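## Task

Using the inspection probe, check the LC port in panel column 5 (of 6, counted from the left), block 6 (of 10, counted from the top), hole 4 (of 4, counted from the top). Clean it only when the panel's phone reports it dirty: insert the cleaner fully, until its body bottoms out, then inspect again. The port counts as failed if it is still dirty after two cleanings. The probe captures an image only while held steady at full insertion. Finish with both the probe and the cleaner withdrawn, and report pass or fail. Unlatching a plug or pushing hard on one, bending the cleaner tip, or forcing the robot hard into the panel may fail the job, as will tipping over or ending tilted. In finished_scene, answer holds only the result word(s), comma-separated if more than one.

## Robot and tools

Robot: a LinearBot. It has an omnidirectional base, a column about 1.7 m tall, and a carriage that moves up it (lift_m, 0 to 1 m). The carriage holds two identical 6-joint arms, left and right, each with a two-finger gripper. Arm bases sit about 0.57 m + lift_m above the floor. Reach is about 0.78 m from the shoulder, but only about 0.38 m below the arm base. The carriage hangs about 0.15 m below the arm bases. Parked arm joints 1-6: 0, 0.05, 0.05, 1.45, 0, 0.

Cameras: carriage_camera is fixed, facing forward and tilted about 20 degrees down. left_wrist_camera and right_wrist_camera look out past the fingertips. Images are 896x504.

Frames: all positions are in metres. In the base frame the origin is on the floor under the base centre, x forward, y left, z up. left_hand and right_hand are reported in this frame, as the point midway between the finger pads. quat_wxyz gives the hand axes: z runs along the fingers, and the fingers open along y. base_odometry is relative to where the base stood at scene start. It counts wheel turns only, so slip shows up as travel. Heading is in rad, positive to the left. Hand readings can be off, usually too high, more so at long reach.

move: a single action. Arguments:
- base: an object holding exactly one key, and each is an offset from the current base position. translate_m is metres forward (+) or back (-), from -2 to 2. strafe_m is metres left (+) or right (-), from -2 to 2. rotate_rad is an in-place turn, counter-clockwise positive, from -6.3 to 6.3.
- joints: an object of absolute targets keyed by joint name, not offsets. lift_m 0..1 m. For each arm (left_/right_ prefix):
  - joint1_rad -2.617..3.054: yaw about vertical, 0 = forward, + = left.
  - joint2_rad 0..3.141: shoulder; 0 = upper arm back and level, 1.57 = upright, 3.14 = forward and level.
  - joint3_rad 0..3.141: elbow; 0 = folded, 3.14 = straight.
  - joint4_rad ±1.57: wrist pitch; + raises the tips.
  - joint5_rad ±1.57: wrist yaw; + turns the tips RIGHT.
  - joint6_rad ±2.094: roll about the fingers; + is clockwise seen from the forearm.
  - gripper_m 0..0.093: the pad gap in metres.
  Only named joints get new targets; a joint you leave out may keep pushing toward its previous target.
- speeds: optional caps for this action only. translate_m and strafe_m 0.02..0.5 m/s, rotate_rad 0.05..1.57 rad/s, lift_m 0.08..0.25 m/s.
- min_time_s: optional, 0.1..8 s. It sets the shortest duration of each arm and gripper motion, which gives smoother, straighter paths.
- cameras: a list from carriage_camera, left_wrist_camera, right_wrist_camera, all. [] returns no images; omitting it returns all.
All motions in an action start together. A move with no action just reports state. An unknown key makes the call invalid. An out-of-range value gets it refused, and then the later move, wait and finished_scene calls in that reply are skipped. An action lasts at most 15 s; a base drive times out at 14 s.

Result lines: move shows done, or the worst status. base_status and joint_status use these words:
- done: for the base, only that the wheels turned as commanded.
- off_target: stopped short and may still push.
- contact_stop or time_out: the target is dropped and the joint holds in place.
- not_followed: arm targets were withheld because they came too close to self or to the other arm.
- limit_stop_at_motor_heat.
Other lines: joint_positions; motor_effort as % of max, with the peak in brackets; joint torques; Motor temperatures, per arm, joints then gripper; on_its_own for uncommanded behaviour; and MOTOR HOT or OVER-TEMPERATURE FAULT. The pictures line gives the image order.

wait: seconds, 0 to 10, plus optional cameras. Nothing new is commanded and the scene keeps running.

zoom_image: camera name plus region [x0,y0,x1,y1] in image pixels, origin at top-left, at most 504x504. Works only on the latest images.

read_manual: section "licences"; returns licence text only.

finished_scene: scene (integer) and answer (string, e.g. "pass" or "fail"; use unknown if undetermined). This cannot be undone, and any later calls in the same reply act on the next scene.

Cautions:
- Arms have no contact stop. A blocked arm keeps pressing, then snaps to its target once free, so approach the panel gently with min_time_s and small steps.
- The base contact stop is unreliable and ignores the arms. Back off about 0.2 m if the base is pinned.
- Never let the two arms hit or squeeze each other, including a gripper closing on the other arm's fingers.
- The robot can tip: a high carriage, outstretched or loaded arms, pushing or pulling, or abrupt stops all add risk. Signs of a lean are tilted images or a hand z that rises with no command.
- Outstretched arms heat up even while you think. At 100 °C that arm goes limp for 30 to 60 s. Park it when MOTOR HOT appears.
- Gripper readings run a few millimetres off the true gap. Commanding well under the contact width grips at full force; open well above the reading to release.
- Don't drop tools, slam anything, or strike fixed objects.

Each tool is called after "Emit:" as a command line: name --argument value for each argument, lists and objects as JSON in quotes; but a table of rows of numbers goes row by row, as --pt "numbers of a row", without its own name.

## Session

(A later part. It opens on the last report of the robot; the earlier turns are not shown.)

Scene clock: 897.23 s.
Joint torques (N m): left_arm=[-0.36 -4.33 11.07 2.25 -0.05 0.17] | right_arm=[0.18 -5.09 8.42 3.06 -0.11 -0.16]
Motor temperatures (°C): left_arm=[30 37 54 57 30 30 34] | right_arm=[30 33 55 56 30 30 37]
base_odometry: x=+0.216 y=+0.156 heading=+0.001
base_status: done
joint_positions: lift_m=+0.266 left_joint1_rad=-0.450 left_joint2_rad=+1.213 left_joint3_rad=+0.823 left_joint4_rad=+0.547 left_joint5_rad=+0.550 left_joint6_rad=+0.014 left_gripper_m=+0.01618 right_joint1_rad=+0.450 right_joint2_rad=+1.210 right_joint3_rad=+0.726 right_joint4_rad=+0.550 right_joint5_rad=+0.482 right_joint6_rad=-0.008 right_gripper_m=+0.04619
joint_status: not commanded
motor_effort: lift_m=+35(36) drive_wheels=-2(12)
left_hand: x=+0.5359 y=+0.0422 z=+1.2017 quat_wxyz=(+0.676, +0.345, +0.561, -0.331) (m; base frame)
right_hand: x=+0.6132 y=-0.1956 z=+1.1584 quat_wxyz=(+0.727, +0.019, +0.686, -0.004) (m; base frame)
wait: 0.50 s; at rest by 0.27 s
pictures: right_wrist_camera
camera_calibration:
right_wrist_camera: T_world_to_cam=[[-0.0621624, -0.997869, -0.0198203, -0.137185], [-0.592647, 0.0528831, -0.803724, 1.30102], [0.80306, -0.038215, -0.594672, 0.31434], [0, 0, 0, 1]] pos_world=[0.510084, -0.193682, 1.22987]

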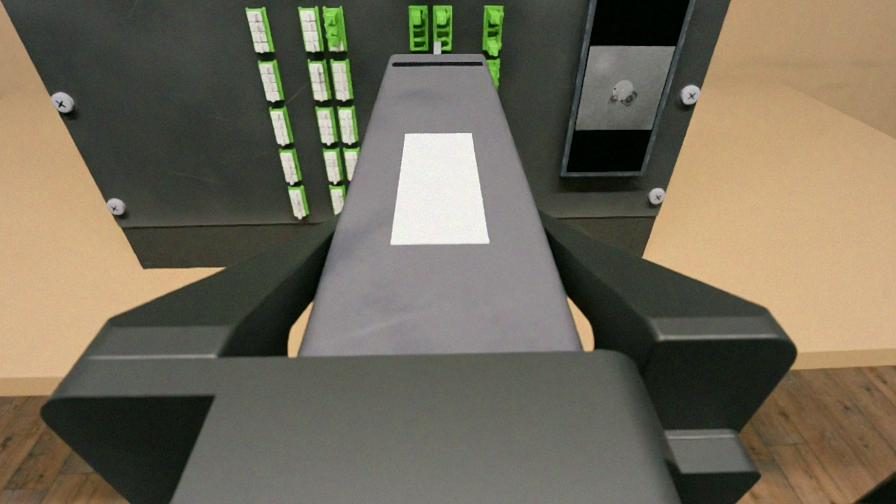

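Emit:
move --joints '{"right_joint5_rad":0.483}' --base '{"strafe_m":-0.002}' --speeds '{"strafe_m":0.02}' --cameras '[]'

Emit:
wait --seconds 0.5 --cameras '["right_wrist_camera"]'

Emit:
zoom_image --camera "right_wrist_camera" --region '[420, 10, 460, 58]'

Scene clock: 901.63 s.
Joint torques (N m): left_arm=[-0.38 -4.31 11.12 2.26 -0.07 0.15] | right_arm=[0.09 -5.12 8.36 3.08 -0.04 -0.16]
Motor temperatures (°C): left_arm=[30 37 54 57 30 30 34] | right_arm=[30 33 56 57 30 30 37]
move: done
base_odometry: x=+0.216 y=+0.154 heading=+0.001
base_status: done
joint_positions: lift_m=+0.266 left_joint1_rad=-0.451 left_joint2_rad=+1.213 left_joint3_rad=+0.823 left_joint4_rad=+0.547 left_joint5_rad=+0.550 left_joint6_rad=+0.014 left_gripper_m=+0.01618 right_joint1_rad=+0.450 right_joint2_rad=+1.210 right_joint3_rad=+0.726 right_joint4_rad=+0.550 right_joint5_rad=+0.484 right_joint6_rad=-0.008 right_gripper_m=+0.04619
joint_status: all done
motor_effort: lift_m=+35(36) drive_wheels=+2(12)
left_hand: x=+0.5357 y=+0.0421 z=+1.2017 quat_wxyz=(+0.676, +0.345, +0.561, -0.331) (m; base frame)
right_hand: x=+0.6131 y=-0.1957 z=+1.1583 quat_wxyz=(+0.727, +0.019, +0.686, -0.004) (m; base frame)
pictures: none
No camera images: "cameras" was empty.

Scene clock: 902.13 s.
Joint torques (N m): left_arm=[-0.38 -4.34 11.11 2.27 -0.07 0.17] | right_arm=[0.12 -5.03 8.4 3.07 -0.05 -0.15]
Motor temperatures (°C): left_arm=[30 37 54 57 30 30 34] | right_arm=[30 33 56 57 30 30 37]
base_odometry: x=+0.216 y=+0.154 heading=+0.001
base_status: done
joint_positions: lift_m=+0.266 left_joint1_rad=-0.451 left_joint2_rad=+1.213 left_joint3_rad=+0.823 left_joint4_rad=+0.547 left_joint5_rad=+0.550 left_joint6_rad=+0.014 left_gripper_m=+0.01618 right_joint1_rad=+0.450 right_joint2_rad=+1.210 right_joint3_rad=+0.726 right_joint4_rad=+0.550 right_joint5_rad=+0.484 right_joint6_rad=-0.008 right_gripper_m=+0.04619
joint_status: all done
motor_effort: lift_m=+35(36) drive_wheels=+2(12)
left_hand: x=+0.5357 y=+0.0421 z=+1.2017 quat_wxyz=(+0.676, +0.345, +0.561, -0.331) (m; base frame)
right_hand: x=+0.6131 y=-0.1957 z=+1.1583 quat_wxyz=(+0.727, +0.019, +0.686, -0.004) (m; base frame)
wait: 0.50 s; at rest by 0.27 s
pictures: right_wrist_camera
camera_calibration:
right_wrist_camera: T_world_to_cam=[[-0.0628822, -0.997825, -0.0197958, -0.136746], [-0.592664, 0.0532936, -0.803685, 1.30099], [0.802991, -0.0388051, -0.594726, 0.314412], [0, 0, 0, 1]] pos_world=[0.509984, -0.193582, 1.22987]

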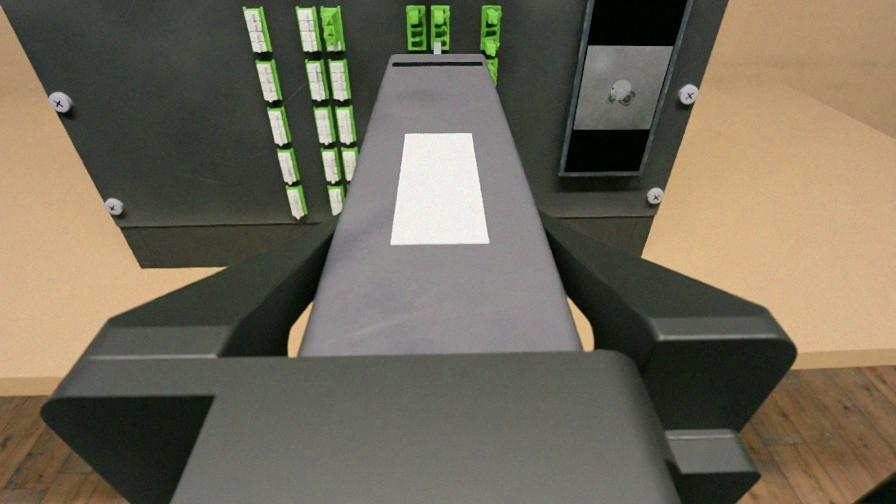

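Scaled by 10.500 from the camera's 896x504 image, which has a finer 1280x720 frame.

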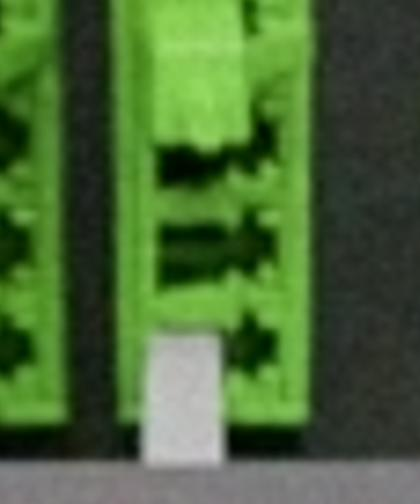

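Emit:
move --base '{"strafe_m":-0.0008}' --speeds '{"strafe_m":0.02}' --cameras '[]'

Emit:
wait --seconds 0.5 --cameras '["right_wrist_camera"]'

Emit:
zoom_image --camera "right_wrist_camera" --region '[420, 10, 460, 58]'

Scene clock: 907.97 s.
Joint torques (N m): left_arm=[-0.43 -4.36 11.03 2.26 -0.08 0.17] | right_arm=[0.06 -5.09 8.31 3.08 -0.05 -0.15]
Motor temperatures (°C): left_arm=[30 37 54 57 30 30 34] | right_arm=[30 33 57 58 30 30 37]
move: done
base_odometry: x=+0.216 y=+0.154 heading=+0.001
base_status: done
joint_positions: lift_m=+0.266 left_joint1_rad=-0.450 left_joint2_rad=+1.213 left_joint3_rad=+0.823 left_joint4_rad=+0.547 left_joint5_rad=+0.550 left_joint6_rad=+0.014 left_gripper_m=+0.01618 right_joint1_rad=+0.450 right_joint2_rad=+1.210 right_joint3_rad=+0.726 right_joint4_rad=+0.550 right_joint5_rad=+0.484 right_joint6_rad=-0.008 right_gripper_m=+0.04619
joint_status: not commanded
motor_effort: lift_m=+35(36) drive_wheels=-2(11)
left_hand: x=+0.5358 y=+0.0422 z=+1.2017 quat_wxyz=(+0.676, +0.345, +0.561, -0.331) (m; base frame)
right_hand: x=+0.6131 y=-0.1957 z=+1.1583 quat_wxyz=(+0.727, +0.019, +0.686, -0.004) (m; base frame)
pictures: none
No camera images: "cameras" was empty.

Scene clock: 908.47 s.
Joint torques (N m): left_arm=[-0.35 -4.34 11.06 2.27 -0.06 0.16] | right_arm=[0.08 -5.04 8.46 3.12 -0.04 -0.16]
Motor temperatures (°C): left_arm=[30 37 54 57 30 30 34] | right_arm=[30 33 57 58 30 30 37]
base_odometry: x=+0.216 y=+0.154 heading=+0.001
base_status: done
joint_positions: lift_m=+0.266 left_joint1_rad=-0.450 left_joint2_rad=+1.213 left_joint3_rad=+0.823 left_joint4_rad=+0.547 left_joint5_rad=+0.550 left_joint6_rad=+0.014 left_gripper_m=+0.01618 right_joint1_rad=+0.450 right_joint2_rad=+1.210 right_joint3_rad=+0.726 right_joint4_rad=+0.550 right_joint5_rad=+0.484 right_joint6_rad=-0.008 right_gripper_m=+0.04619
joint_status: not commanded
motor_effort: lift_m=+35(36) drive_wheels=-2(11)
left_hand: x=+0.5358 y=+0.0422 z=+1.2017 quat_wxyz=(+0.676, +0.345, +0.561, -0.331) (m; base frame)
right_hand: x=+0.6131 y=-0.1957 z=+1.1583 quat_wxyz=(+0.727, +0.019, +0.686, -0.004) (m; base frame)
wait: 0.50 s; at rest by 0.27 s
pictures: right_wrist_camera
camera_calibration:
right_wrist_camera: T_world_to_cam=[[-0.0628822, -0.997825, -0.0197958, -0.136746], [-0.592664, 0.0532936, -0.803685, 1.30099], [0.802991, -0.0388051, -0.594726, 0.314412], [0, 0, 0, 1]] pos_world=[0.509984, -0.193582, 1.22987]

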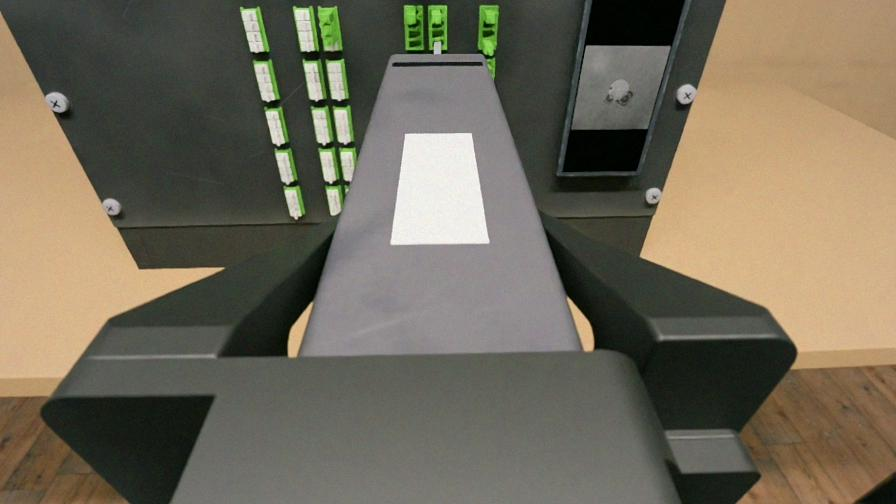

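Scaled by 10.500 from the camera's 896x504 image, which has a finer 1280x720 frame.

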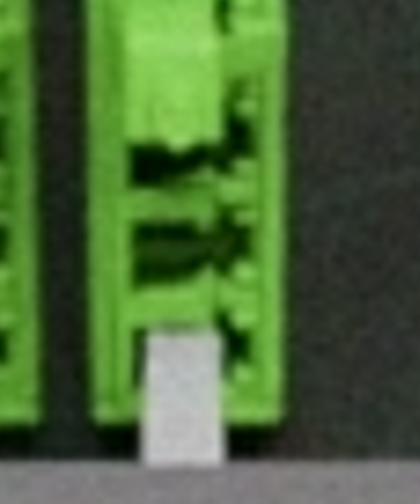

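Emit:
move --base '{"strafe_m":0.0005}' --speeds '{"strafe_m":0.02}' --cameras '[]'

Emit:
move --base '{"translate_m":0.0015}' --speeds '{"translate_m":0.02}' --cameras '[]'

Emit:
wait --seconds 0.5 --cameras '["right_wrist_camera"]'

Emit:
zoom_image --camera "right_wrist_camera" --region '[420, 10, 460, 58]'

Scene clock: 911.87 s.
Joint torques (N m): left_arm=[-0.4 -4.37 11.11 2.26 -0.06 0.15] | right_arm=[0.17 -5.15 8.51 3.08 -0.05 -0.16]
Motor temperatures (°C): left_arm=[30 37 54 57 30 30 34] | right_arm=[30 33 57 59 30 30 37]
move: done
base_odometry: x=+0.216 y=+0.154 heading=+0.001
base_status: done
joint_positions: lift_m=+0.266 left_joint1_rad=-0.450 left_joint2_rad=+1.213 left_joint3_rad=+0.823 left_joint4_rad=+0.547 left_joint5_rad=+0.550 left_joint6_rad=+0.014 left_gripper_m=+0.01618 right_joint1_rad=+0.450 right_joint2_rad=+1.210 right_joint3_rad=+0.726 right_joint4_rad=+0.550 right_joint5_rad=+0.484 right_joint6_rad=-0.008 right_gripper_m=+0.04619
joint_status: not commanded
motor_effort: lift_m=+35(36) drive_wheels=+3(5)
left_hand: x=+0.5358 y=+0.0422 z=+1.2017 quat_wxyz=(+0.676, +0.345, +0.561, -0.331) (m; base frame)
right_hand: x=+0.6131 y=-0.1957 z=+1.1583 quat_wxyz=(+0.727, +0.019, +0.686, -0.004) (m; base frame)
pictures: none
No camera images: "cameras" was empty.

Scene clock: 912.33 s.
Joint torques (N m): left_arm=[-0.36 -4.33 11.1 2.26 -0.07 0.16] | right_arm=[-0.18 -5.12 8.42 3.08 -0.12 -0.18]
Motor temperatures (°C): left_arm=[30 37 54 57 30 30 34] | right_arm=[30 33 57 59 30 30 37]
move: done
base_odometry: x=+0.217 y=+0.154 heading=+0.001
base_status: done
joint_positions: lift_m=+0.266 left_joint1_rad=-0.450 left_joint2_rad=+1.213 left_joint3_rad=+0.823 left_joint4_rad=+0.547 left_joint5_rad=+0.550 left_joint6_rad=+0.014 left_gripper_m=+0.01618 right_joint1_rad=+0.454 right_joint2_rad=+1.210 right_joint3_rad=+0.726 right_joint4_rad=+0.552 right_joint5_rad=+0.490 right_joint6_rad=-0.008 right_gripper_m=+0.04619
joint_status: not commanded
motor_effort: lift_m=+35(36) drive_wheels=+4(12)
left_hand: x=+0.5358 y=+0.0422 z=+1.2017 quat_wxyz=(+0.676, +0.345, +0.561, -0.331) (m; base frame)
right_hand: x=+0.6127 y=-0.1955 z=+1.1587 quat_wxyz=(+0.728, +0.021, +0.685, -0.005) (m; base frame)
pictures: none
No camera images: "cameras" was empty.

Scene clock: 912.83 s.
Joint torques (N m): left_arm=[-0.42 -4.3 11.11 2.26 -0.07 0.16] | right_arm=[-0.16 -5.07 8.43 3.06 -0.13 -0.16]
Motor temperatures (°C): left_arm=[30 37 54 57 30 30 34] | right_arm=[30 33 57 59 30 30 37]
base_odometry: x=+0.217 y=+0.154 heading=+0.001
base_status: done
joint_positions: lift_m=+0.266 left_joint1_rad=-0.450 left_joint2_rad=+1.213 left_joint3_rad=+0.823 left_joint4_rad=+0.547 left_joint5_rad=+0.550 left_joint6_rad=+0.014 left_gripper_m=+0.01618 right_joint1_rad=+0.454 right_joint2_rad=+1.210 right_joint3_rad=+0.726 right_joint4_rad=+0.552 right_joint5_rad=+0.490 right_joint6_rad=-0.008 right_gripper_m=+0.04619
joint_status: not commanded
motor_effort: lift_m=+36(36) drive_wheels=+4(12)
left_hand: x=+0.5358 y=+0.0422 z=+1.2016 quat_wxyz=(+0.676, +0.345, +0.561, -0.331) (m; base frame)
right_hand: x=+0.6127 y=-0.1955 z=+1.1587 quat_wxyz=(+0.728, +0.021, +0.685, -0.005) (m; base frame)
wait: 0.50 s; at rest by 0.27 s
pictures: right_wrist_camera
camera_calibration:
right_wrist_camera: T_world_to_cam=[[-0.0658848, -0.997606, -0.0210286, -0.133288], [-0.591494, 0.0560191, -0.804361, 1.3016], [0.803613, -0.0405569, -0.593768, 0.313115], [0, 0, 0, 1]] pos_world=[0.509483, -0.193185, 1.23007]

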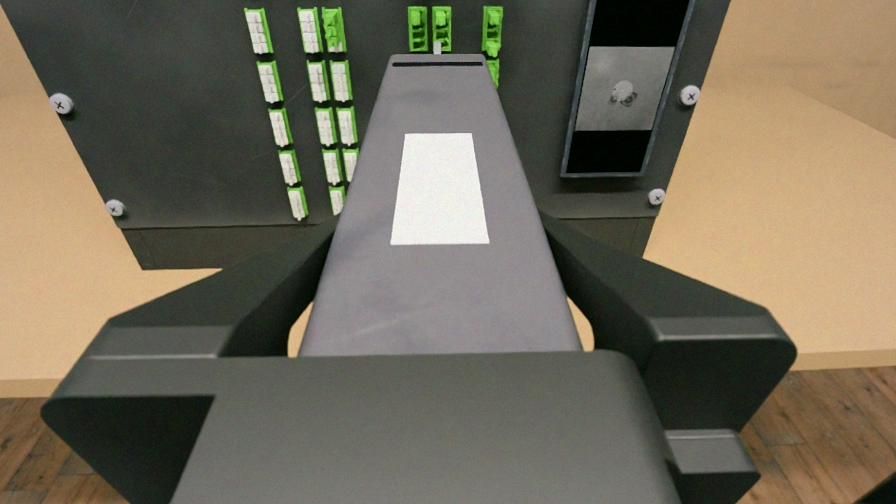

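Scaled by 10.500 from the camera's 896x504 image, which has a finer 1280x720 frame.

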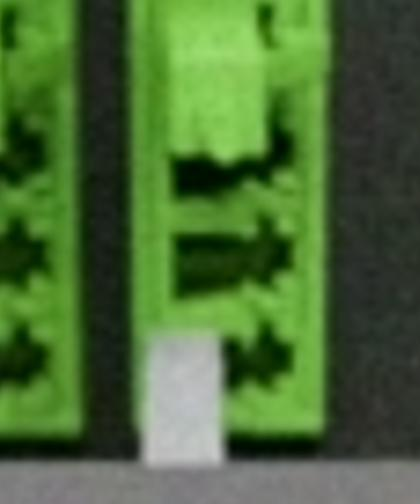

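Emit:
move --base '{"translate_m":-0.003}' --speeds '{"translate_m":0.02}' --cameras '[]'

Emit:
move --base '{"strafe_m":-0.001}' --speeds '{"strafe_m":0.02}' --cameras '[]'

Emit:
wait --seconds 0.5 --cameras '["right_wrist_camera"]'

Emit:
zoom_image --camera "right_wrist_camera" --region '[420, 10, 460, 58]'

Scene clock: 917.43 s.
Joint torques (N m): left_arm=[-0.31 -4.37 11.07 2.26 -0.08 0.16] | right_arm=[0.01 -5.11 8.4 3.09 -0.11 -0.18]
Motor temperatures (°C): left_arm=[30 37 54 56 30 30 34] | right_arm=[30 34 58 59 30 30 37]
move: done
base_odometry: x=+0.214 y=+0.154 heading=+0.001
base_status: done
joint_positions: lift_m=+0.266 left_joint1_rad=-0.451 left_joint2_rad=+1.213 left_joint3_rad=+0.823 left_joint4_rad=+0.547 left_joint5_rad=+0.550 left_joint6_rad=+0.014 left_gripper_m=+0.01618 right_joint1_rad=+0.454 right_joint2_rad=+1.210 right_joint3_rad=+0.726 right_joint4_rad=+0.550 right_joint5_rad=+0.490 right_joint6_rad=-0.008 right_gripper_m=+0.04619
joint_status: not commanded
motor_effort: lift_m=+34(36) drive_wheels=+2(8)
left_hand: x=+0.5357 y=+0.0421 z=+1.2017 quat_wxyz=(+0.676, +0.345, +0.561, -0.331) (m; base frame)
right_hand: x=+0.6127 y=-0.1954 z=+1.1583 quat_wxyz=(+0.727, +0.020, +0.686, -0.005) (m; base frame)
pictures: none
No camera images: "cameras" was empty.

Scene clock: 917.90 s.
Joint torques (N m): left_arm=[-0.39 -4.37 11.04 2.27 -0.06 0.17] | right_arm=[-0.06 -5.26 8.54 3.08 -0.07 -0.17]
Motor temperatures (°C): left_arm=[30 37 54 56 30 30 34] | right_arm=[30 34 58 59 30 30 37]
move: done
base_odometry: x=+0.214 y=+0.153 heading=+0.001
base_status: done
joint_positions: lift_m=+0.266 left_joint1_rad=-0.451 left_joint2_rad=+1.213 left_joint3_rad=+0.823 left_joint4_rad=+0.547 left_joint5_rad=+0.550 left_joint6_rad=+0.014 left_gripper_m=+0.01618 right_joint1_rad=+0.453 right_joint2_rad=+1.210 right_joint3_rad=+0.726 right_joint4_rad=+0.550 right_joint5_rad=+0.489 right_joint6_rad=-0.008 right_gripper_m=+0.04619
joint_status: not commanded
motor_effort: lift_m=+35(36) drive_wheels=+0(7)
left_hand: x=+0.5357 y=+0.0421 z=+1.2017 quat_wxyz=(+0.676, +0.345, +0.561, -0.331) (m; base frame)
right_hand: x=+0.6128 y=-0.1955 z=+1.1583 quat_wxyz=(+0.727, +0.020, +0.686, -0.005) (m; base frame)
pictures: none
No camera images: "cameras" was empty.

Scene clock: 918.40 s.
Joint torques (N m): left_arm=[-0.35 -4.31 11.11 2.25 -0.07 0.16] | right_arm=[-0.13 -5.09 8.44 3.09 -0.13 -0.16]
Motor temperatures (°C): left_arm=[30 37 54 56 30 30 34] | right_arm=[30 34 58 59 30 30 37]
base_odometry: x=+0.214 y=+0.153 heading=+0.001
base_status: done
joint_positions: lift_m=+0.266 left_joint1_rad=-0.451 left_joint2_rad=+1.213 left_joint3_rad=+0.823 left_joint4_rad=+0.547 left_joint5_rad=+0.550 left_joint6_rad=+0.014 left_gripper_m=+0.01618 right_joint1_rad=+0.453 right_joint2_rad=+1.210 right_joint3_rad=+0.726 right_joint4_rad=+0.550 right_joint5_rad=+0.489 right_joint6_rad=-0.008 right_gripper_m=+0.04619
joint_status: not commanded
motor_effort: lift_m=+35(36) drive_wheels=+0(7)
left_hand: x=+0.5357 y=+0.0421 z=+1.2017 quat_wxyz=(+0.676, +0.345, +0.561, -0.331) (m; base frame)
right_hand: x=+0.6128 y=-0.1955 z=+1.1583 quat_wxyz=(+0.727, +0.020, +0.686, -0.005) (m; base frame)
wait: 0.50 s; at rest by 0.27 s
pictures: right_wrist_camera
camera_calibration:
right_wrist_camera: T_world_to_cam=[[-0.0655334, -0.997645, -0.0202316, -0.134447], [-0.59263, 0.0552248, -0.803579, 1.30094], [0.802804, -0.0406715, -0.594854, 0.314499], [0, 0, 0, 1]] pos_world=[0.509685, -0.193184, 1.22977]

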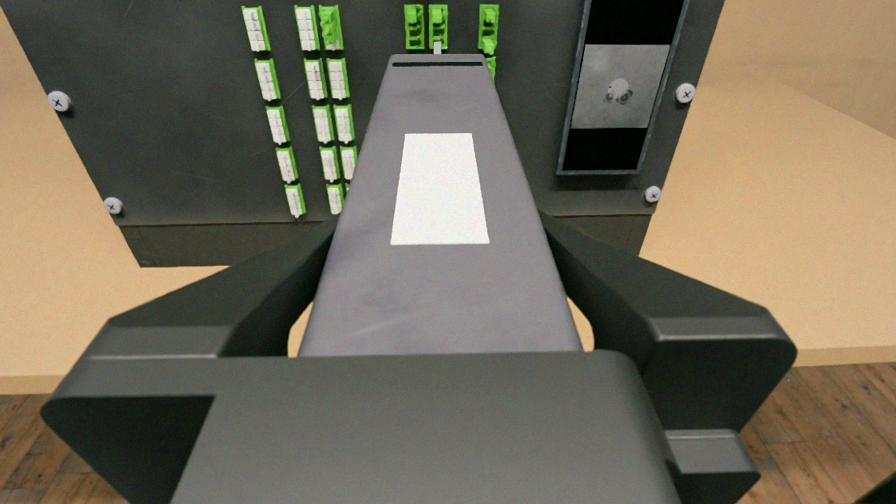

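Scaled by 10.500 from the camera's 896x504 image, which has a finer 1280x720 frame.

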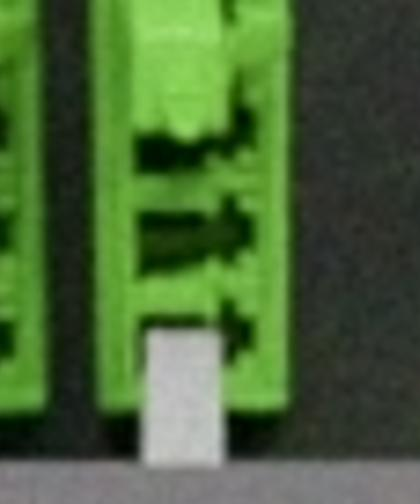

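Emit:
move --joints '{"lift_m":0.2649}' --base '{"translate_m":0.003}' --speeds '{"translate_m":0.02}' --cameras '[]'

Emit:
wait --seconds 0.5 --cameras '["right_wrist_camera"]'

Emit:
zoom_image --camera "right_wrist_camera" --region '[420, 10, 460, 58]'

Scene clock: 922.50 s.
Joint torques (N m): left_arm=[-0.31 -4.27 11.06 2.27 -0.07 0.17] | right_arm=[-0.12 -5.11 8.53 3.08 -0.1 -0.17]
Motor temperatures (°C): left_arm=[30 37 54 56 30 30 34] | right_arm=[30 34 58 60 30 30 37]
move: done
base_odometry: x=+0.217 y=+0.153 heading=+0.002
base_status: done
joint_positions: lift_m=+0.265 left_joint1_rad=-0.451 left_joint2_rad=+1.213 left_joint3_rad=+0.823 left_joint4_rad=+0.547 left_joint5_rad=+0.550 left_joint6_rad=+0.014 left_gripper_m=+0.01618 right_joint1_rad=+0.455 right_joint2_rad=+1.210 right_joint3_rad=+0.726 right_joint4_rad=+0.551 right_joint5_rad=+0.490 right_joint6_rad=-0.008 right_gripper_m=+0.04619
joint_status: all done
motor_effort: lift_m=+34(36) drive_wheels=-3(13)
left_hand: x=+0.5358 y=+0.0421 z=+1.2011 quat_wxyz=(+0.676, +0.345, +0.561, -0.331) (m; base frame)
right_hand: x=+0.6127 y=-0.1951 z=+1.1579 quat_wxyz=(+0.728, +0.020, +0.686, -0.005) (m; base frame)
pictures: none
No camera images: "cameras" was empty.

Scene clock: 923.00 s.
Joint torques (N m): left_arm=[-0.35 -4.33 11.08 2.26 -0.06 0.16] | right_arm=[-0.23 -5.08 8.44 3.06 -0.12 -0.19]
Motor temperatures (°C): left_arm=[30 37 54 56 30 30 34] | right_arm=[30 34 58 60 30 30 37]
base_odometry: x=+0.217 y=+0.153 heading=+0.002
base_status: done
joint_positions: lift_m=+0.265 left_joint1_rad=-0.451 left_joint2_rad=+1.213 left_joint3_rad=+0.823 left_joint4_rad=+0.547 left_joint5_rad=+0.550 left_joint6_rad=+0.014 left_gripper_m=+0.01618 right_joint1_rad=+0.455 right_joint2_rad=+1.210 right_joint3_rad=+0.726 right_joint4_rad=+0.551 right_joint5_rad=+0.490 right_joint6_rad=-0.008 right_gripper_m=+0.04619
joint_status: all done
motor_effort: lift_m=+35(36) drive_wheels=-3(13)
left_hand: x=+0.5358 y=+0.0421 z=+1.2011 quat_wxyz=(+0.676, +0.345, +0.561, -0.331) (m; base frame)
right_hand: x=+0.6127 y=-0.1951 z=+1.1579 quat_wxyz=(+0.728, +0.020, +0.686, -0.005) (m; base frame)
wait: 0.50 s; at rest by 0.27 s
pictures: right_wrist_camera
camera_calibration:
right_wrist_camera: T_world_to_cam=[[-0.0647534, -0.997689, -0.020573, -0.134155], [-0.592164, 0.0550111, -0.803938, 1.30065], [0.803212, -0.0398752, -0.594357, 0.313771], [0, 0, 0, 1]] pos_world=[0.509484, -0.192884, 1.22937]

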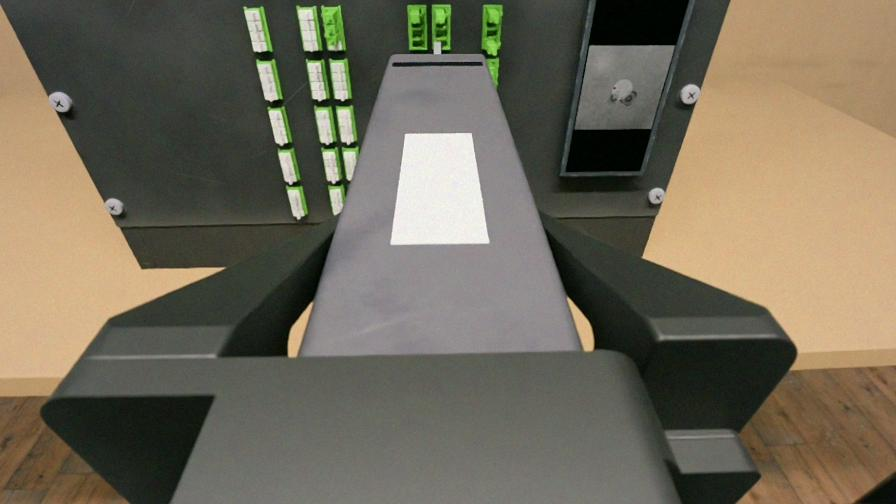

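Scaled by 10.500 from the camera's 896x504 image, which has a finer 1280x720 frame.

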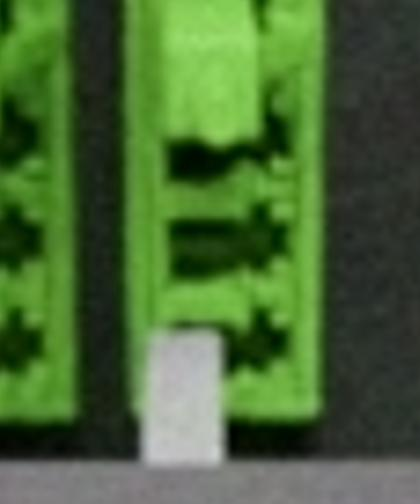

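Emit:
move --base '{"translate_m":-0.0015}' --speeds '{"translate_m":0.02}' --cameras '[]'

Emit:
move --base '{"rotate_rad":-0.0015}' --speeds '{"rotate_rad":0.05}' --cameras '[]'

Emit:
wait --seconds 0.5 --cameras '["right_wrist_camera"]'

Emit:
zoom_image --camera "right_wrist_camera" --region '[420, 10, 460, 58]'

Scene clock: 928.50 s.
Joint torques (N m): left_arm=[-0.44 -4.36 11.07 2.24 -0.06 0.16] | right_arm=[-0.21 -5.04 8.39 3.06 -0.1 -0.14]
Motor temperatures (°C): left_arm=[30 37 54 56 30 30 34] | right_arm=[30 34 59 61 30 30 37]
move: done
base_odometry: x=+0.216 y=+0.153 heading=+0.002
base_status: done
joint_positions: lift_m=+0.265 left_joint1_rad=-0.451 left_joint2_rad=+1.213 left_joint3_rad=+0.823 left_joint4_rad=+0.547 left_joint5_rad=+0.550 left_joint6_rad=+0.014 left_gripper_m=+0.01618 right_joint1_rad=+0.455 right_joint2_rad=+1.210 right_joint3_rad=+0.726 right_joint4_rad=+0.550 right_joint5_rad=+0.490 right_joint6_rad=-0.008 right_gripper_m=+0.04619
joint_status: not commanded
motor_effort: lift_m=+34(35) drive_wheels=+0(10)
left_hand: x=+0.5358 y=+0.0421 z=+1.2012 quat_wxyz=(+0.676, +0.345, +0.561, -0.331) (m; base frame)
right_hand: x=+0.6127 y=-0.1951 z=+1.1577 quat_wxyz=(+0.727, +0.020, +0.686, -0.005) (m; base frame)
pictures: none
No camera images: "cameras" was empty.

Scene clock: 928.90 s.
Joint torques (N m): left_arm=[-0.32 -4.36 11.08 2.25 -0.07 0.16] | right_arm=[-0.23 -5.14 8.51 3.08 -0.12 -0.17]
Motor temperatures (°C): left_arm=[30 37 54 56 30 30 34] | right_arm=[30 34 59 61 30 30 37]
move: done
base_odometry: x=+0.216 y=+0.153 heading=+0.000
base_status: done
joint_positions: lift_m=+0.265 left_joint1_rad=-0.451 left_joint2_rad=+1.213 left_joint3_rad=+0.823 left_joint4_rad=+0.547 left_joint5_rad=+0.550 left_joint6_rad=+0.014 left_gripper_m=+0.01618 right_joint1_rad=+0.455 right_joint2_rad=+1.210 right_joint3_rad=+0.726 right_joint4_rad=+0.550 right_joint5_rad=+0.490 right_joint6_rad=-0.008 right_gripper_m=+0.04619
joint_status: not commanded
motor_effort: lift_m=+35(35) drive_wheels=-2(8)
left_hand: x=+0.5358 y=+0.0421 z=+1.2012 quat_wxyz=(+0.676, +0.345, +0.561, -0.331) (m; base frame)
right_hand: x=+0.6127 y=-0.1951 z=+1.1577 quat_wxyz=(+0.727, +0.020, +0.686, -0.005) (m; base frame)
pictures: none
No camera images: "cameras" was empty.

Scene clock: 929.40 s.
Joint torques (N m): left_arm=[-0.4 -4.4 11.08 2.25 -0.06 0.16] | right_arm=[-0.28 -5.12 8.51 3.1 -0.1 -0.14]
Motor temperatures (°C): left_arm=[30 37 54 56 30 30 34] | right_arm=[30 34 59 61 30 30 37]
base_odometry: x=+0.216 y=+0.153 heading=+0.000
base_status: done
joint_positions: lift_m=+0.265 left_joint1_rad=-0.451 left_joint2_rad=+1.213 left_joint3_rad=+0.823 left_joint4_rad=+0.547 left_joint5_rad=+0.550 left_joint6_rad=+0.014 left_gripper_m=+0.01618 right_joint1_rad=+0.455 right_joint2_rad=+1.210 right_joint3_rad=+0.726 right_joint4_rad=+0.550 right_joint5_rad=+0.490 right_joint6_rad=-0.008 right_gripper_m=+0.04619
joint_status: not commanded
motor_effort: lift_m=+35(35) drive_wheels=-2(8)
left_hand: x=+0.5358 y=+0.0421 z=+1.2012 quat_wxyz=(+0.676, +0.345, +0.561, -0.331) (m; base frame)
right_hand: x=+0.6127 y=-0.1951 z=+1.1577 quat_wxyz=(+0.727, +0.020, +0.686, -0.005) (m; base frame)
wait: 0.50 s; at rest by 0.27 s
pictures: right_wrist_camera
camera_calibration:
right_wrist_camera: T_world_to_cam=[[-0.0647544, -0.997697, -0.0201683, -0.134649], [-0.592686, 0.0547117, -0.803573, 1.30039], [0.802826, -0.0400815, -0.594864, 0.31441], [0, 0, 0, 1]] pos_world=[0.509585, -0.192883, 1.22927]

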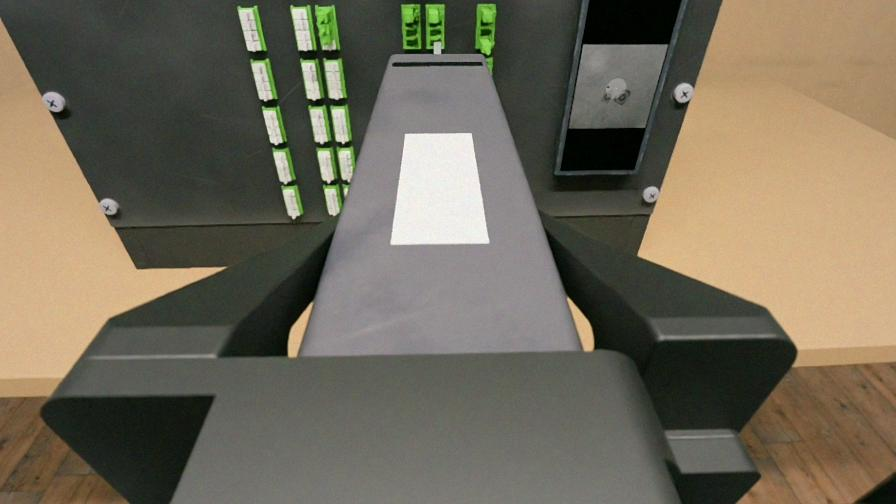

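Scaled by 10.500 from the camera's 896x504 image, which has a finer 1280x720 frame.

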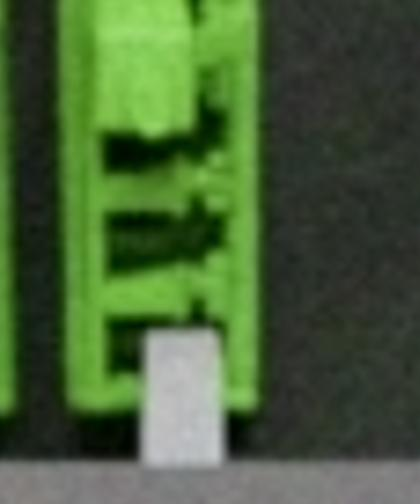

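Emit:
move --base '{"strafe_m":0.0018}' --speeds '{"strafe_m":0.02}' --cameras '[]'

Emit:
wait --seconds 0.5 --cameras '["right_wrist_camera"]'

Emit:
zoom_image --camera "right_wrist_camera" --region '[420, 10, 460, 58]'

Scene clock: 933.67 s.
Joint torques (N m): left_arm=[-0.34 -4.33 11.14 2.26 -0.09 0.16] | right_arm=[0.03 -5 8.44 3.09 -0.09 -0.15]
Motor temperatures (°C): left_arm=[30 37 54 56 30 30 34] | right_arm=[30 34 59 61 30 30 37]
move: done
base_odometry: x=+0.216 y=+0.155 heading=+0.000
base_status: done
joint_positions: lift_m=+0.265 left_joint1_rad=-0.450 left_joint2_rad=+1.213 left_joint3_rad=+0.823 left_joint4_rad=+0.547 left_joint5_rad=+0.550 left_joint6_rad=+0.014 left_gripper_m=+0.01618 right_joint1_rad=+0.454 right_joint2_rad=+1.210 right_joint3_rad=+0.726 right_joint4_rad=+0.550 right_joint5_rad=+0.487 right_joint6_rad=-0.008 right_gripper_m=+0.04619
joint_status: not commanded
motor_effort: lift_m=+34(35) drive_wheels=-2(13)
left_hand: x=+0.5360 y=+0.0424 z=+1.2012 quat_wxyz=(+0.676, +0.344, +0.561, -0.330) (m; base frame)
right_hand: x=+0.6128 y=-0.1949 z=+1.1578 quat_wxyz=(+0.727, +0.019, +0.686, -0.004) (m; base frame)
pictures: none
No camera images: "cameras" was empty.

Scene clock: 934.17 s.
Joint torques (N m): left_arm=[-0.44 -4.38 11.12 2.26 -0.07 0.17] | right_arm=[-0.17 -5.08 8.5 3.08 -0.09 -0.16]
Motor temperatures (°C): left_arm=[30 37 54 56 30 30 34] | right_arm=[30 34 59 61 30 30 37]
base_odometry: x=+0.216 y=+0.155 heading=+0.000
base_status: done
joint_positions: lift_m=+0.265 left_joint1_rad=-0.450 left_joint2_rad=+1.213 left_joint3_rad=+0.823 left_joint4_rad=+0.547 left_joint5_rad=+0.550 left_joint6_rad=+0.014 left_gripper_m=+0.01618 right_joint1_rad=+0.454 right_joint2_rad=+1.210 right_joint3_rad=+0.726 right_joint4_rad=+0.550 right_joint5_rad=+0.487 right_joint6_rad=-0.008 right_gripper_m=+0.04619
joint_status: not commanded
motor_effort: lift_m=+35(35) drive_wheels=-2(13)
left_hand: x=+0.5360 y=+0.0424 z=+1.2012 quat_wxyz=(+0.676, +0.344, +0.561, -0.330) (m; base frame)
right_hand: x=+0.6128 y=-0.1949 z=+1.1578 quat_wxyz=(+0.727, +0.019, +0.686, -0.004) (m; base frame)
wait: 0.50 s; at rest by 0.27 s
pictures: right_wrist_camera
camera_calibration:
right_wrist_camera: T_world_to_cam=[[-0.062838, -0.997822, -0.020064, -0.135771], [-0.592774, 0.0534885, -0.803591, 1.30027], [0.802914, -0.0386026, -0.594844, 0.314546], [0, 0, 0, 1]] pos_world=[0.509684, -0.192882, 1.22927]

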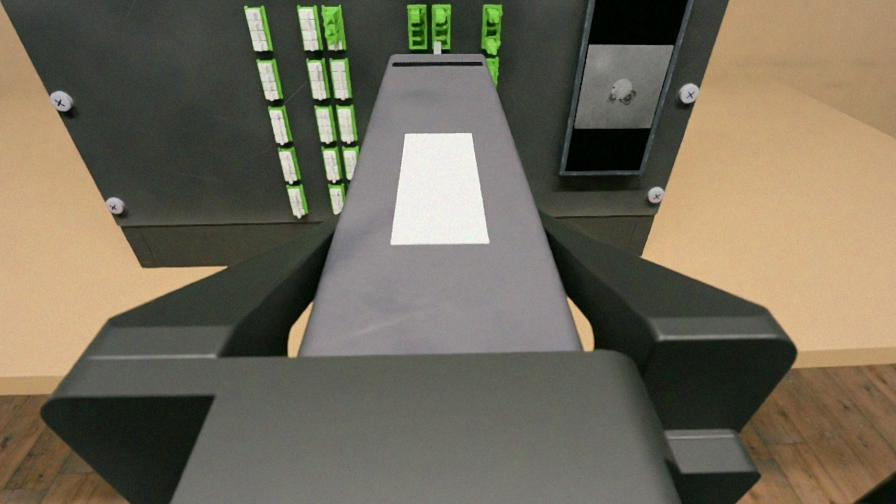

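Scaled by 10.500 from the camera's 896x504 image, which has a finer 1280x720 frame.

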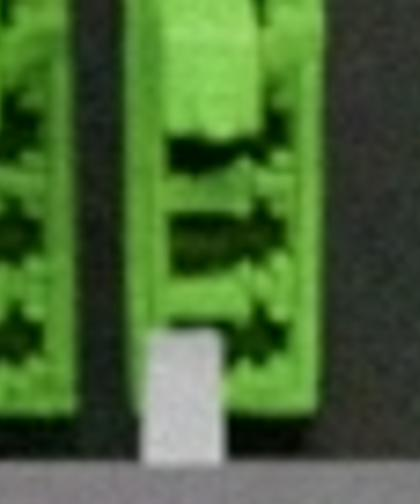

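Emit:
move --joints '{"right_joint5_rad":0.487}' --base '{"strafe_m":-0.0013}' --speeds '{"strafe_m":0.02}' --cameras '[]'

Emit:
wait --seconds 0.5 --cameras '["right_wrist_camera"]'

Emit:
zoom_image --camera "right_wrist_camera" --region '[420, 10, 460, 58]'

Scene clock: 938.77 s.
Joint torques (N m): left_arm=[-0.36 -4.37 11.11 2.26 -0.08 0.16] | right_arm=[-0.01 -5.08 8.27 3.05 -0.04 -0.18]
Motor temperatures (°C): left_arm=[30 37 54 56 30 30 34] | right_arm=[30 34 59 62 30 30 37]
move: done
base_odometry: x=+0.216 y=+0.154 heading=+0.000
base_status: done
joint_positions: lift_m=+0.265 left_joint1_rad=-0.451 left_joint2_rad=+1.213 left_joint3_rad=+0.823 left_joint4_rad=+0.547 left_joint5_rad=+0.550 left_joint6_rad=+0.014 left_gripper_m=+0.01618 right_joint1_rad=+0.453 right_joint2_rad=+1.210 right_joint3_rad=+0.726 right_joint4_rad=+0.550 right_joint5_rad=+0.487 right_joint6_rad=-0.008 right_gripper_m=+0.04619
joint_status: all done
motor_effort: lift_m=+35(35) drive_wheels=+0(6)
left_hand: x=+0.5357 y=+0.0421 z=+1.2012 quat_wxyz=(+0.676, +0.345, +0.561, -0.331) (m; base frame)
right_hand: x=+0.6128 y=-0.1953 z=+1.1578 quat_wxyz=(+0.727, +0.020, +0.686, -0.005) (m; base frame)
pictures: none
No camera images: "cameras" was empty.

Scene clock: 939.27 s.
Joint torques (N m): left_arm=[-0.31 -4.29 11.04 2.25 -0.06 0.16] | right_arm=[-0.03 -5.08 8.32 3.13 -0.05 -0.18]
Motor temperatures (°C): left_arm=[30 37 54 56 30 30 34] | right_arm=[30 34 59 62 30 30 37]
base_odometry: x=+0.216 y=+0.154 heading=+0.000
base_status: done
joint_positions: lift_m=+0.265 left_joint1_rad=-0.451 left_joint2_rad=+1.213 left_joint3_rad=+0.823 left_joint4_rad=+0.547 left_joint5_rad=+0.550 left_joint6_rad=+0.014 left_gripper_m=+0.01618 right_joint1_rad=+0.453 right_joint2_rad=+1.210 right_joint3_rad=+0.726 right_joint4_rad=+0.550 right_joint5_rad=+0.487 right_joint6_rad=-0.008 right_gripper_m=+0.04619
joint_status: all done
motor_effort: lift_m=+35(35) drive_wheels=+0(6)
left_hand: x=+0.5358 y=+0.0421 z=+1.2012 quat_wxyz=(+0.676, +0.345, +0.561, -0.331) (m; base frame)
right_hand: x=+0.6128 y=-0.1953 z=+1.1578 quat_wxyz=(+0.727, +0.020, +0.686, -0.005) (m; base frame)
wait: 0.50 s; at rest by 0.27 s
pictures: right_wrist_camera
camera_calibration:
right_wrist_camera: T_world_to_cam=[[-0.0640541, -0.997745, -0.0200536, -0.135349], [-0.592691, 0.0542016, -0.803604, 1.3004], [0.802879, -0.0395886, -0.594826, 0.314343], [0, 0, 0, 1]] pos_world=[0.509684, -0.193083, 1.22927]

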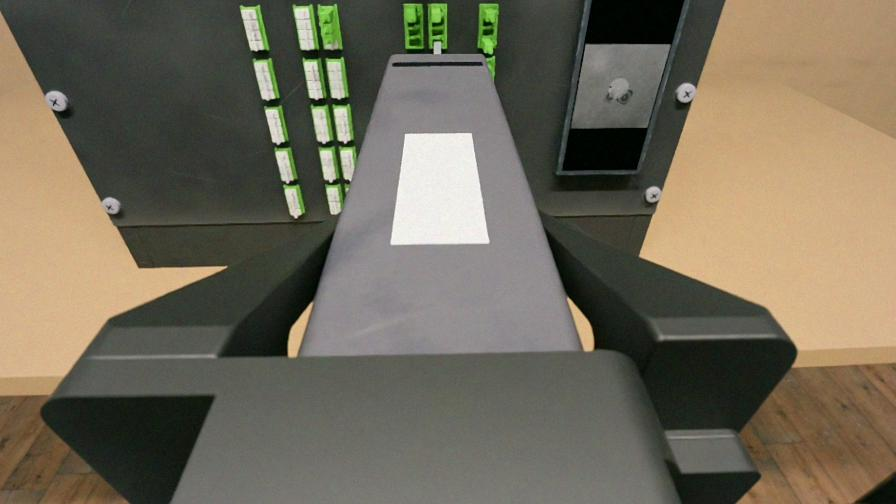

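Scaled by 10.500 from the camera's 896x504 image, which has a finer 1280x720 frame.

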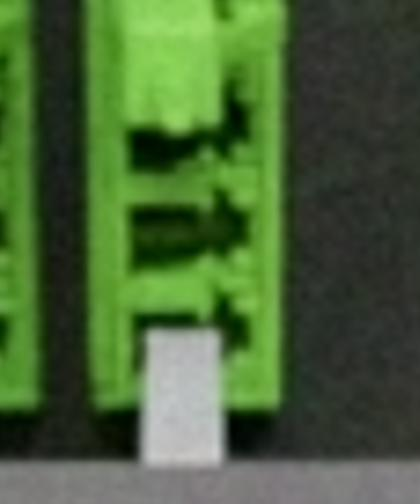

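Emit:
move --base '{"translate_m":0.0015}' --speeds '{"translate_m":0.02}' --cameras '[]'

Emit:
wait --seconds 0.5 --cameras '["right_wrist_camera"]'

Emit:
zoom_image --camera "right_wrist_camera" --region '[420, 10, 460, 58]'

Scene clock: 942.67 s.
Joint torques (N m): left_arm=[-0.38 -4.41 11.1 2.21 -0.06 0.16] | right_arm=[-0.02 -5.22 8.54 3.06 -0.07 -0.17]
Motor temperatures (°C): left_arm=[30 37 54 56 30 30 34] | right_arm=[30 34 59 62 30 30 37]
move: done
base_odometry: x=+0.217 y=+0.154 heading=+0.000
base_status: done
joint_positions: lift_m=+0.265 left_joint1_rad=-0.451 left_joint2_rad=+1.213 left_joint3_rad=+0.823 left_joint4_rad=+0.547 left_joint5_rad=+0.550 left_joint6_rad=+0.014 left_gripper_m=+0.01618 right_joint1_rad=+0.453 right_joint2_rad=+1.210 right_joint3_rad=+0.726 right_joint4_rad=+0.552 right_joint5_rad=+0.489 right_joint6_rad=-0.008 right_gripper_m=+0.04619
joint_status: not commanded
motor_effort: lift_m=+34(36) drive_wheels=-2(11)
left_hand: x=+0.5358 y=+0.0421 z=+1.2010 quat_wxyz=(+0.676, +0.345, +0.561, -0.331) (m; base frame)
right_hand: x=+0.6128 y=-0.1957 z=+1.1582 quat_wxyz=(+0.728, +0.021, +0.685, -0.005) (m; base frame)
pictures: none
No camera images: "cameras" was empty.

Scene clock: 943.17 s.
Joint torques (N m): left_arm=[-0.39 -4.38 11.08 2.26 -0.06 0.16] | right_arm=[-0.05 -5.07 8.42 3.05 -0.05 -0.17]
Motor temperatures (°C): left_arm=[30 37 54 56 30 30 34] | right_arm=[30 34 60 62 30 30 37]
base_odometry: x=+0.217 y=+0.154 heading=+0.000
base_status: done
joint_positions: lift_m=+0.265 left_joint1_rad=-0.451 left_joint2_rad=+1.213 left_joint3_rad=+0.823 left_joint4_rad=+0.547 left_joint5_rad=+0.550 left_joint6_rad=+0.014 left_gripper_m=+0.01618 right_joint1_rad=+0.453 right_joint2_rad=+1.210 right_joint3_rad=+0.726 right_joint4_rad=+0.552 right_joint5_rad=+0.489 right_joint6_rad=-0.008 right_gripper_m=+0.04619
joint_status: not commanded
motor_effort: lift_m=+36(36) drive_wheels=+4(11)
left_hand: x=+0.5358 y=+0.0421 z=+1.2011 quat_wxyz=(+0.676, +0.345, +0.561, -0.331) (m; base frame)
right_hand: x=+0.6128 y=-0.1956 z=+1.1581 quat_wxyz=(+0.728, +0.021, +0.685, -0.005) (m; base frame)
wait: 0.50 s; at rest by 0.27 s
pictures: right_wrist_camera
camera_calibration:
right_wrist_camera: T_world_to_cam=[[-0.0659084, -0.997607, -0.0208895, -0.133553], [-0.591495, 0.0559211, -0.804367, 1.30117], [0.80361, -0.0406585, -0.593765, 0.312652], [0, 0, 0, 1]] pos_world=[0.509583, -0.193284, 1.22947]

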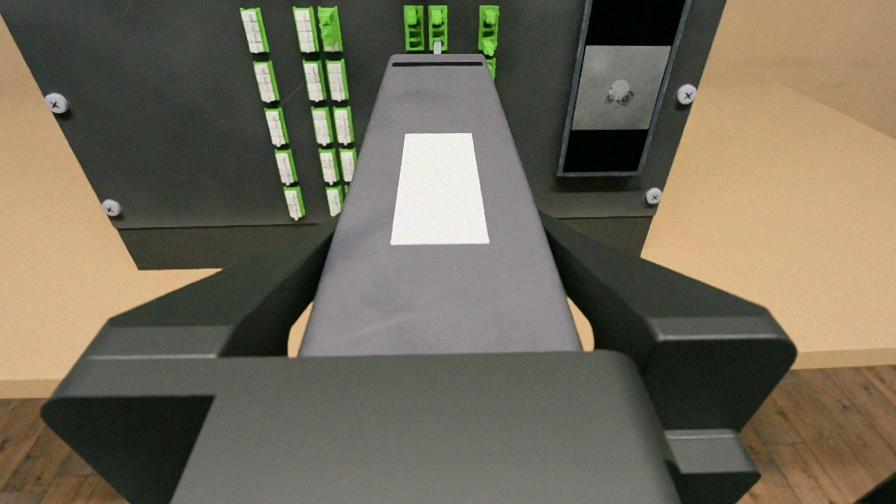

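Scaled by 10.500 from the camera's 896x504 image, which has a finer 1280x720 frame.

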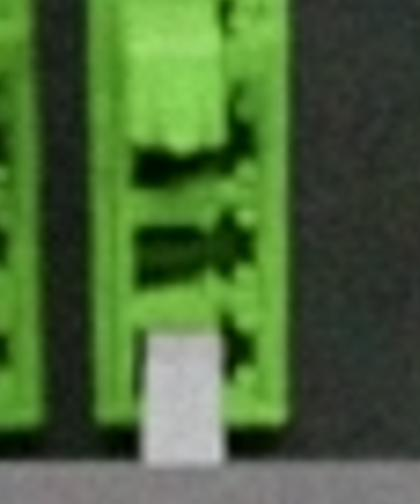

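Emit:
move --joints '{"lift_m":0.2655}' --base '{"translate_m":-0.002}' --speeds '{"translate_m":0.02}' --cameras '[]'

Emit:
move --base '{"strafe_m":0.0006}' --speeds '{"strafe_m":0.02}' --cameras '[]'

Emit:
wait --seconds 0.5 --cameras '["right_wrist_camera"]'

Emit:
zoom_image --camera "right_wrist_camera" --region '[420, 10, 460, 58]'

Scene clock: 951.57 s.
Joint torques (N m): left_arm=[-0.36 -4.33 11.07 2.24 -0.06 0.17] | right_arm=[-0.2 -5.07 8.4 3.06 -0.09 -0.14]
Motor temperatures (°C): left_arm=[30 37 54 56 30 30 34] | right_arm=[30 34 60 63 30 30 37]
move: done
base_odometry: x=+0.215 y=+0.154 heading=+0.000
base_status: done
joint_positions: lift_m=+0.265 left_joint1_rad=-0.451 left_joint2_rad=+1.213 left_joint3_rad=+0.823 left_joint4_rad=+0.547 left_joint5_rad=+0.550 left_joint6_rad=+0.014 left_gripper_m=+0.01618 right_joint1_rad=+0.453 right_joint2_rad=+1.210 right_joint3_rad=+0.726 right_joint4_rad=+0.551 right_joint5_rad=+0.489 right_joint6_rad=-0.008 right_gripper_m=+0.04619
joint_status: all done
motor_effort: lift_m=+40(41) drive_wheels=-1(10)
left_hand: x=+0.5357 y=+0.0421 z=+1.2013 quat_wxyz=(+0.676, +0.345, +0.561, -0.331) (m; base frame)
right_hand: x=+0.6128 y=-0.1956 z=+1.1580 quat_wxyz=(+0.727, +0.021, +0.686, -0.005) (m; base frame)
pictures: none
No camera images: "cameras" was empty.

Scene clock: 952.00 s.
Joint torques (N m): left_arm=[-0.39 -4.38 11.08 2.25 -0.06 0.15] | right_arm=[-0.12 -5.12 8.5 3.12 -0.08 -0.15]
Motor temperatures (°C): left_arm=[30 37 54 56 30 30 34] | right_arm=[30 34 60 63 30 30 37]
move: done
base_odometry: x=+0.215 y=+0.154 heading=+0.000
base_status: done
joint_positions: lift_m=+0.265 left_joint1_rad=-0.451 left_joint2_rad=+1.213 left_joint3_rad=+0.823 left_joint4_rad=+0.547 left_joint5_rad=+0.550 left_joint6_rad=+0.014 left_gripper_m=+0.01618 right_joint1_rad=+0.453 right_joint2_rad=+1.210 right_joint3_rad=+0.726 right_joint4_rad=+0.551 right_joint5_rad=+0.489 right_joint6_rad=-0.008 right_gripper_m=+0.04619
joint_status: not commanded
motor_effort: lift_m=+40(41) drive_wheels=+4(8)
left_hand: x=+0.5357 y=+0.0421 z=+1.2013 quat_wxyz=(+0.676, +0.345, +0.561, -0.331) (m; base frame)
right_hand: x=+0.6128 y=-0.1956 z=+1.1580 quat_wxyz=(+0.727, +0.021, +0.686, -0.005) (m; base frame)
pictures: none
No camera images: "cameras" was empty.

Scene clock: 952.50 s.
Joint torques (N m): left_arm=[-0.36 -4.31 11.1 2.26 -0.07 0.16] | right_arm=[-0.1 -5.09 8.42 3.1 -0.08 -0.17]
Motor temperatures (°C): left_arm=[30 37 54 56 30 30 34] | right_arm=[30 34 60 63 30 30 37]
base_odometry: x=+0.215 y=+0.154 heading=+0.000
base_status: done
joint_positions: lift_m=+0.265 left_joint1_rad=-0.451 left_joint2_rad=+1.213 left_joint3_rad=+0.823 left_joint4_rad=+0.547 left_joint5_rad=+0.550 left_joint6_rad=+0.014 left_gripper_m=+0.01618 right_joint1_rad=+0.453 right_joint2_rad=+1.210 right_joint3_rad=+0.726 right_joint4_rad=+0.551 right_joint5_rad=+0.489 right_joint6_rad=-0.008 right_gripper_m=+0.04619
joint_status: not commanded
motor_effort: lift_m=+40(41) drive_wheels=+4(8)
left_hand: x=+0.5357 y=+0.0421 z=+1.2013 quat_wxyz=(+0.676, +0.345, +0.561, -0.331) (m; base frame)
right_hand: x=+0.6128 y=-0.1956 z=+1.1580 quat_wxyz=(+0.727, +0.021, +0.686, -0.005) (m; base frame)
wait: 0.50 s; at rest by 0.27 s
pictures: right_wrist_camera
camera_calibration:
right_wrist_camera: T_world_to_cam=[[-0.0659434, -0.997616, -0.0203255, -0.134223], [-0.592309, 0.0555288, -0.803795, 1.30087], [0.803008, -0.040966, -0.594559, 0.313794], [0, 0, 0, 1]] pos_world=[0.509685, -0.193284, 1.22947]

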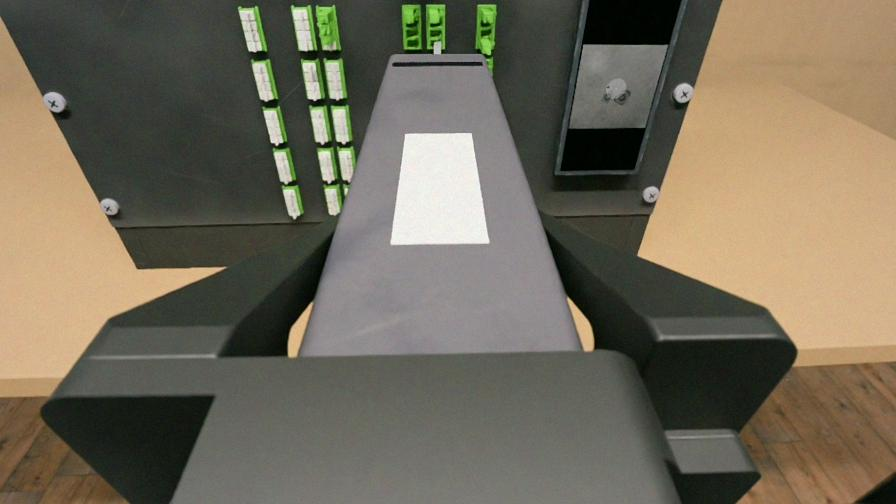

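Scaled by 10.500 from the camera's 896x504 image, which has a finer 1280x720 frame.

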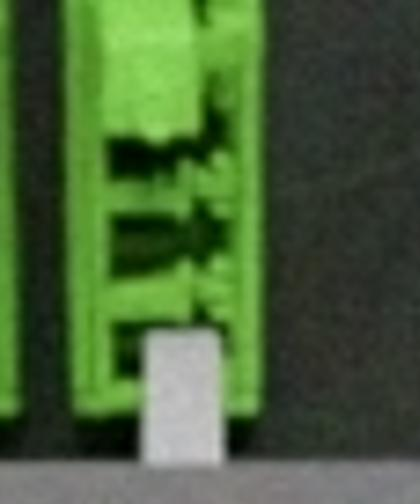

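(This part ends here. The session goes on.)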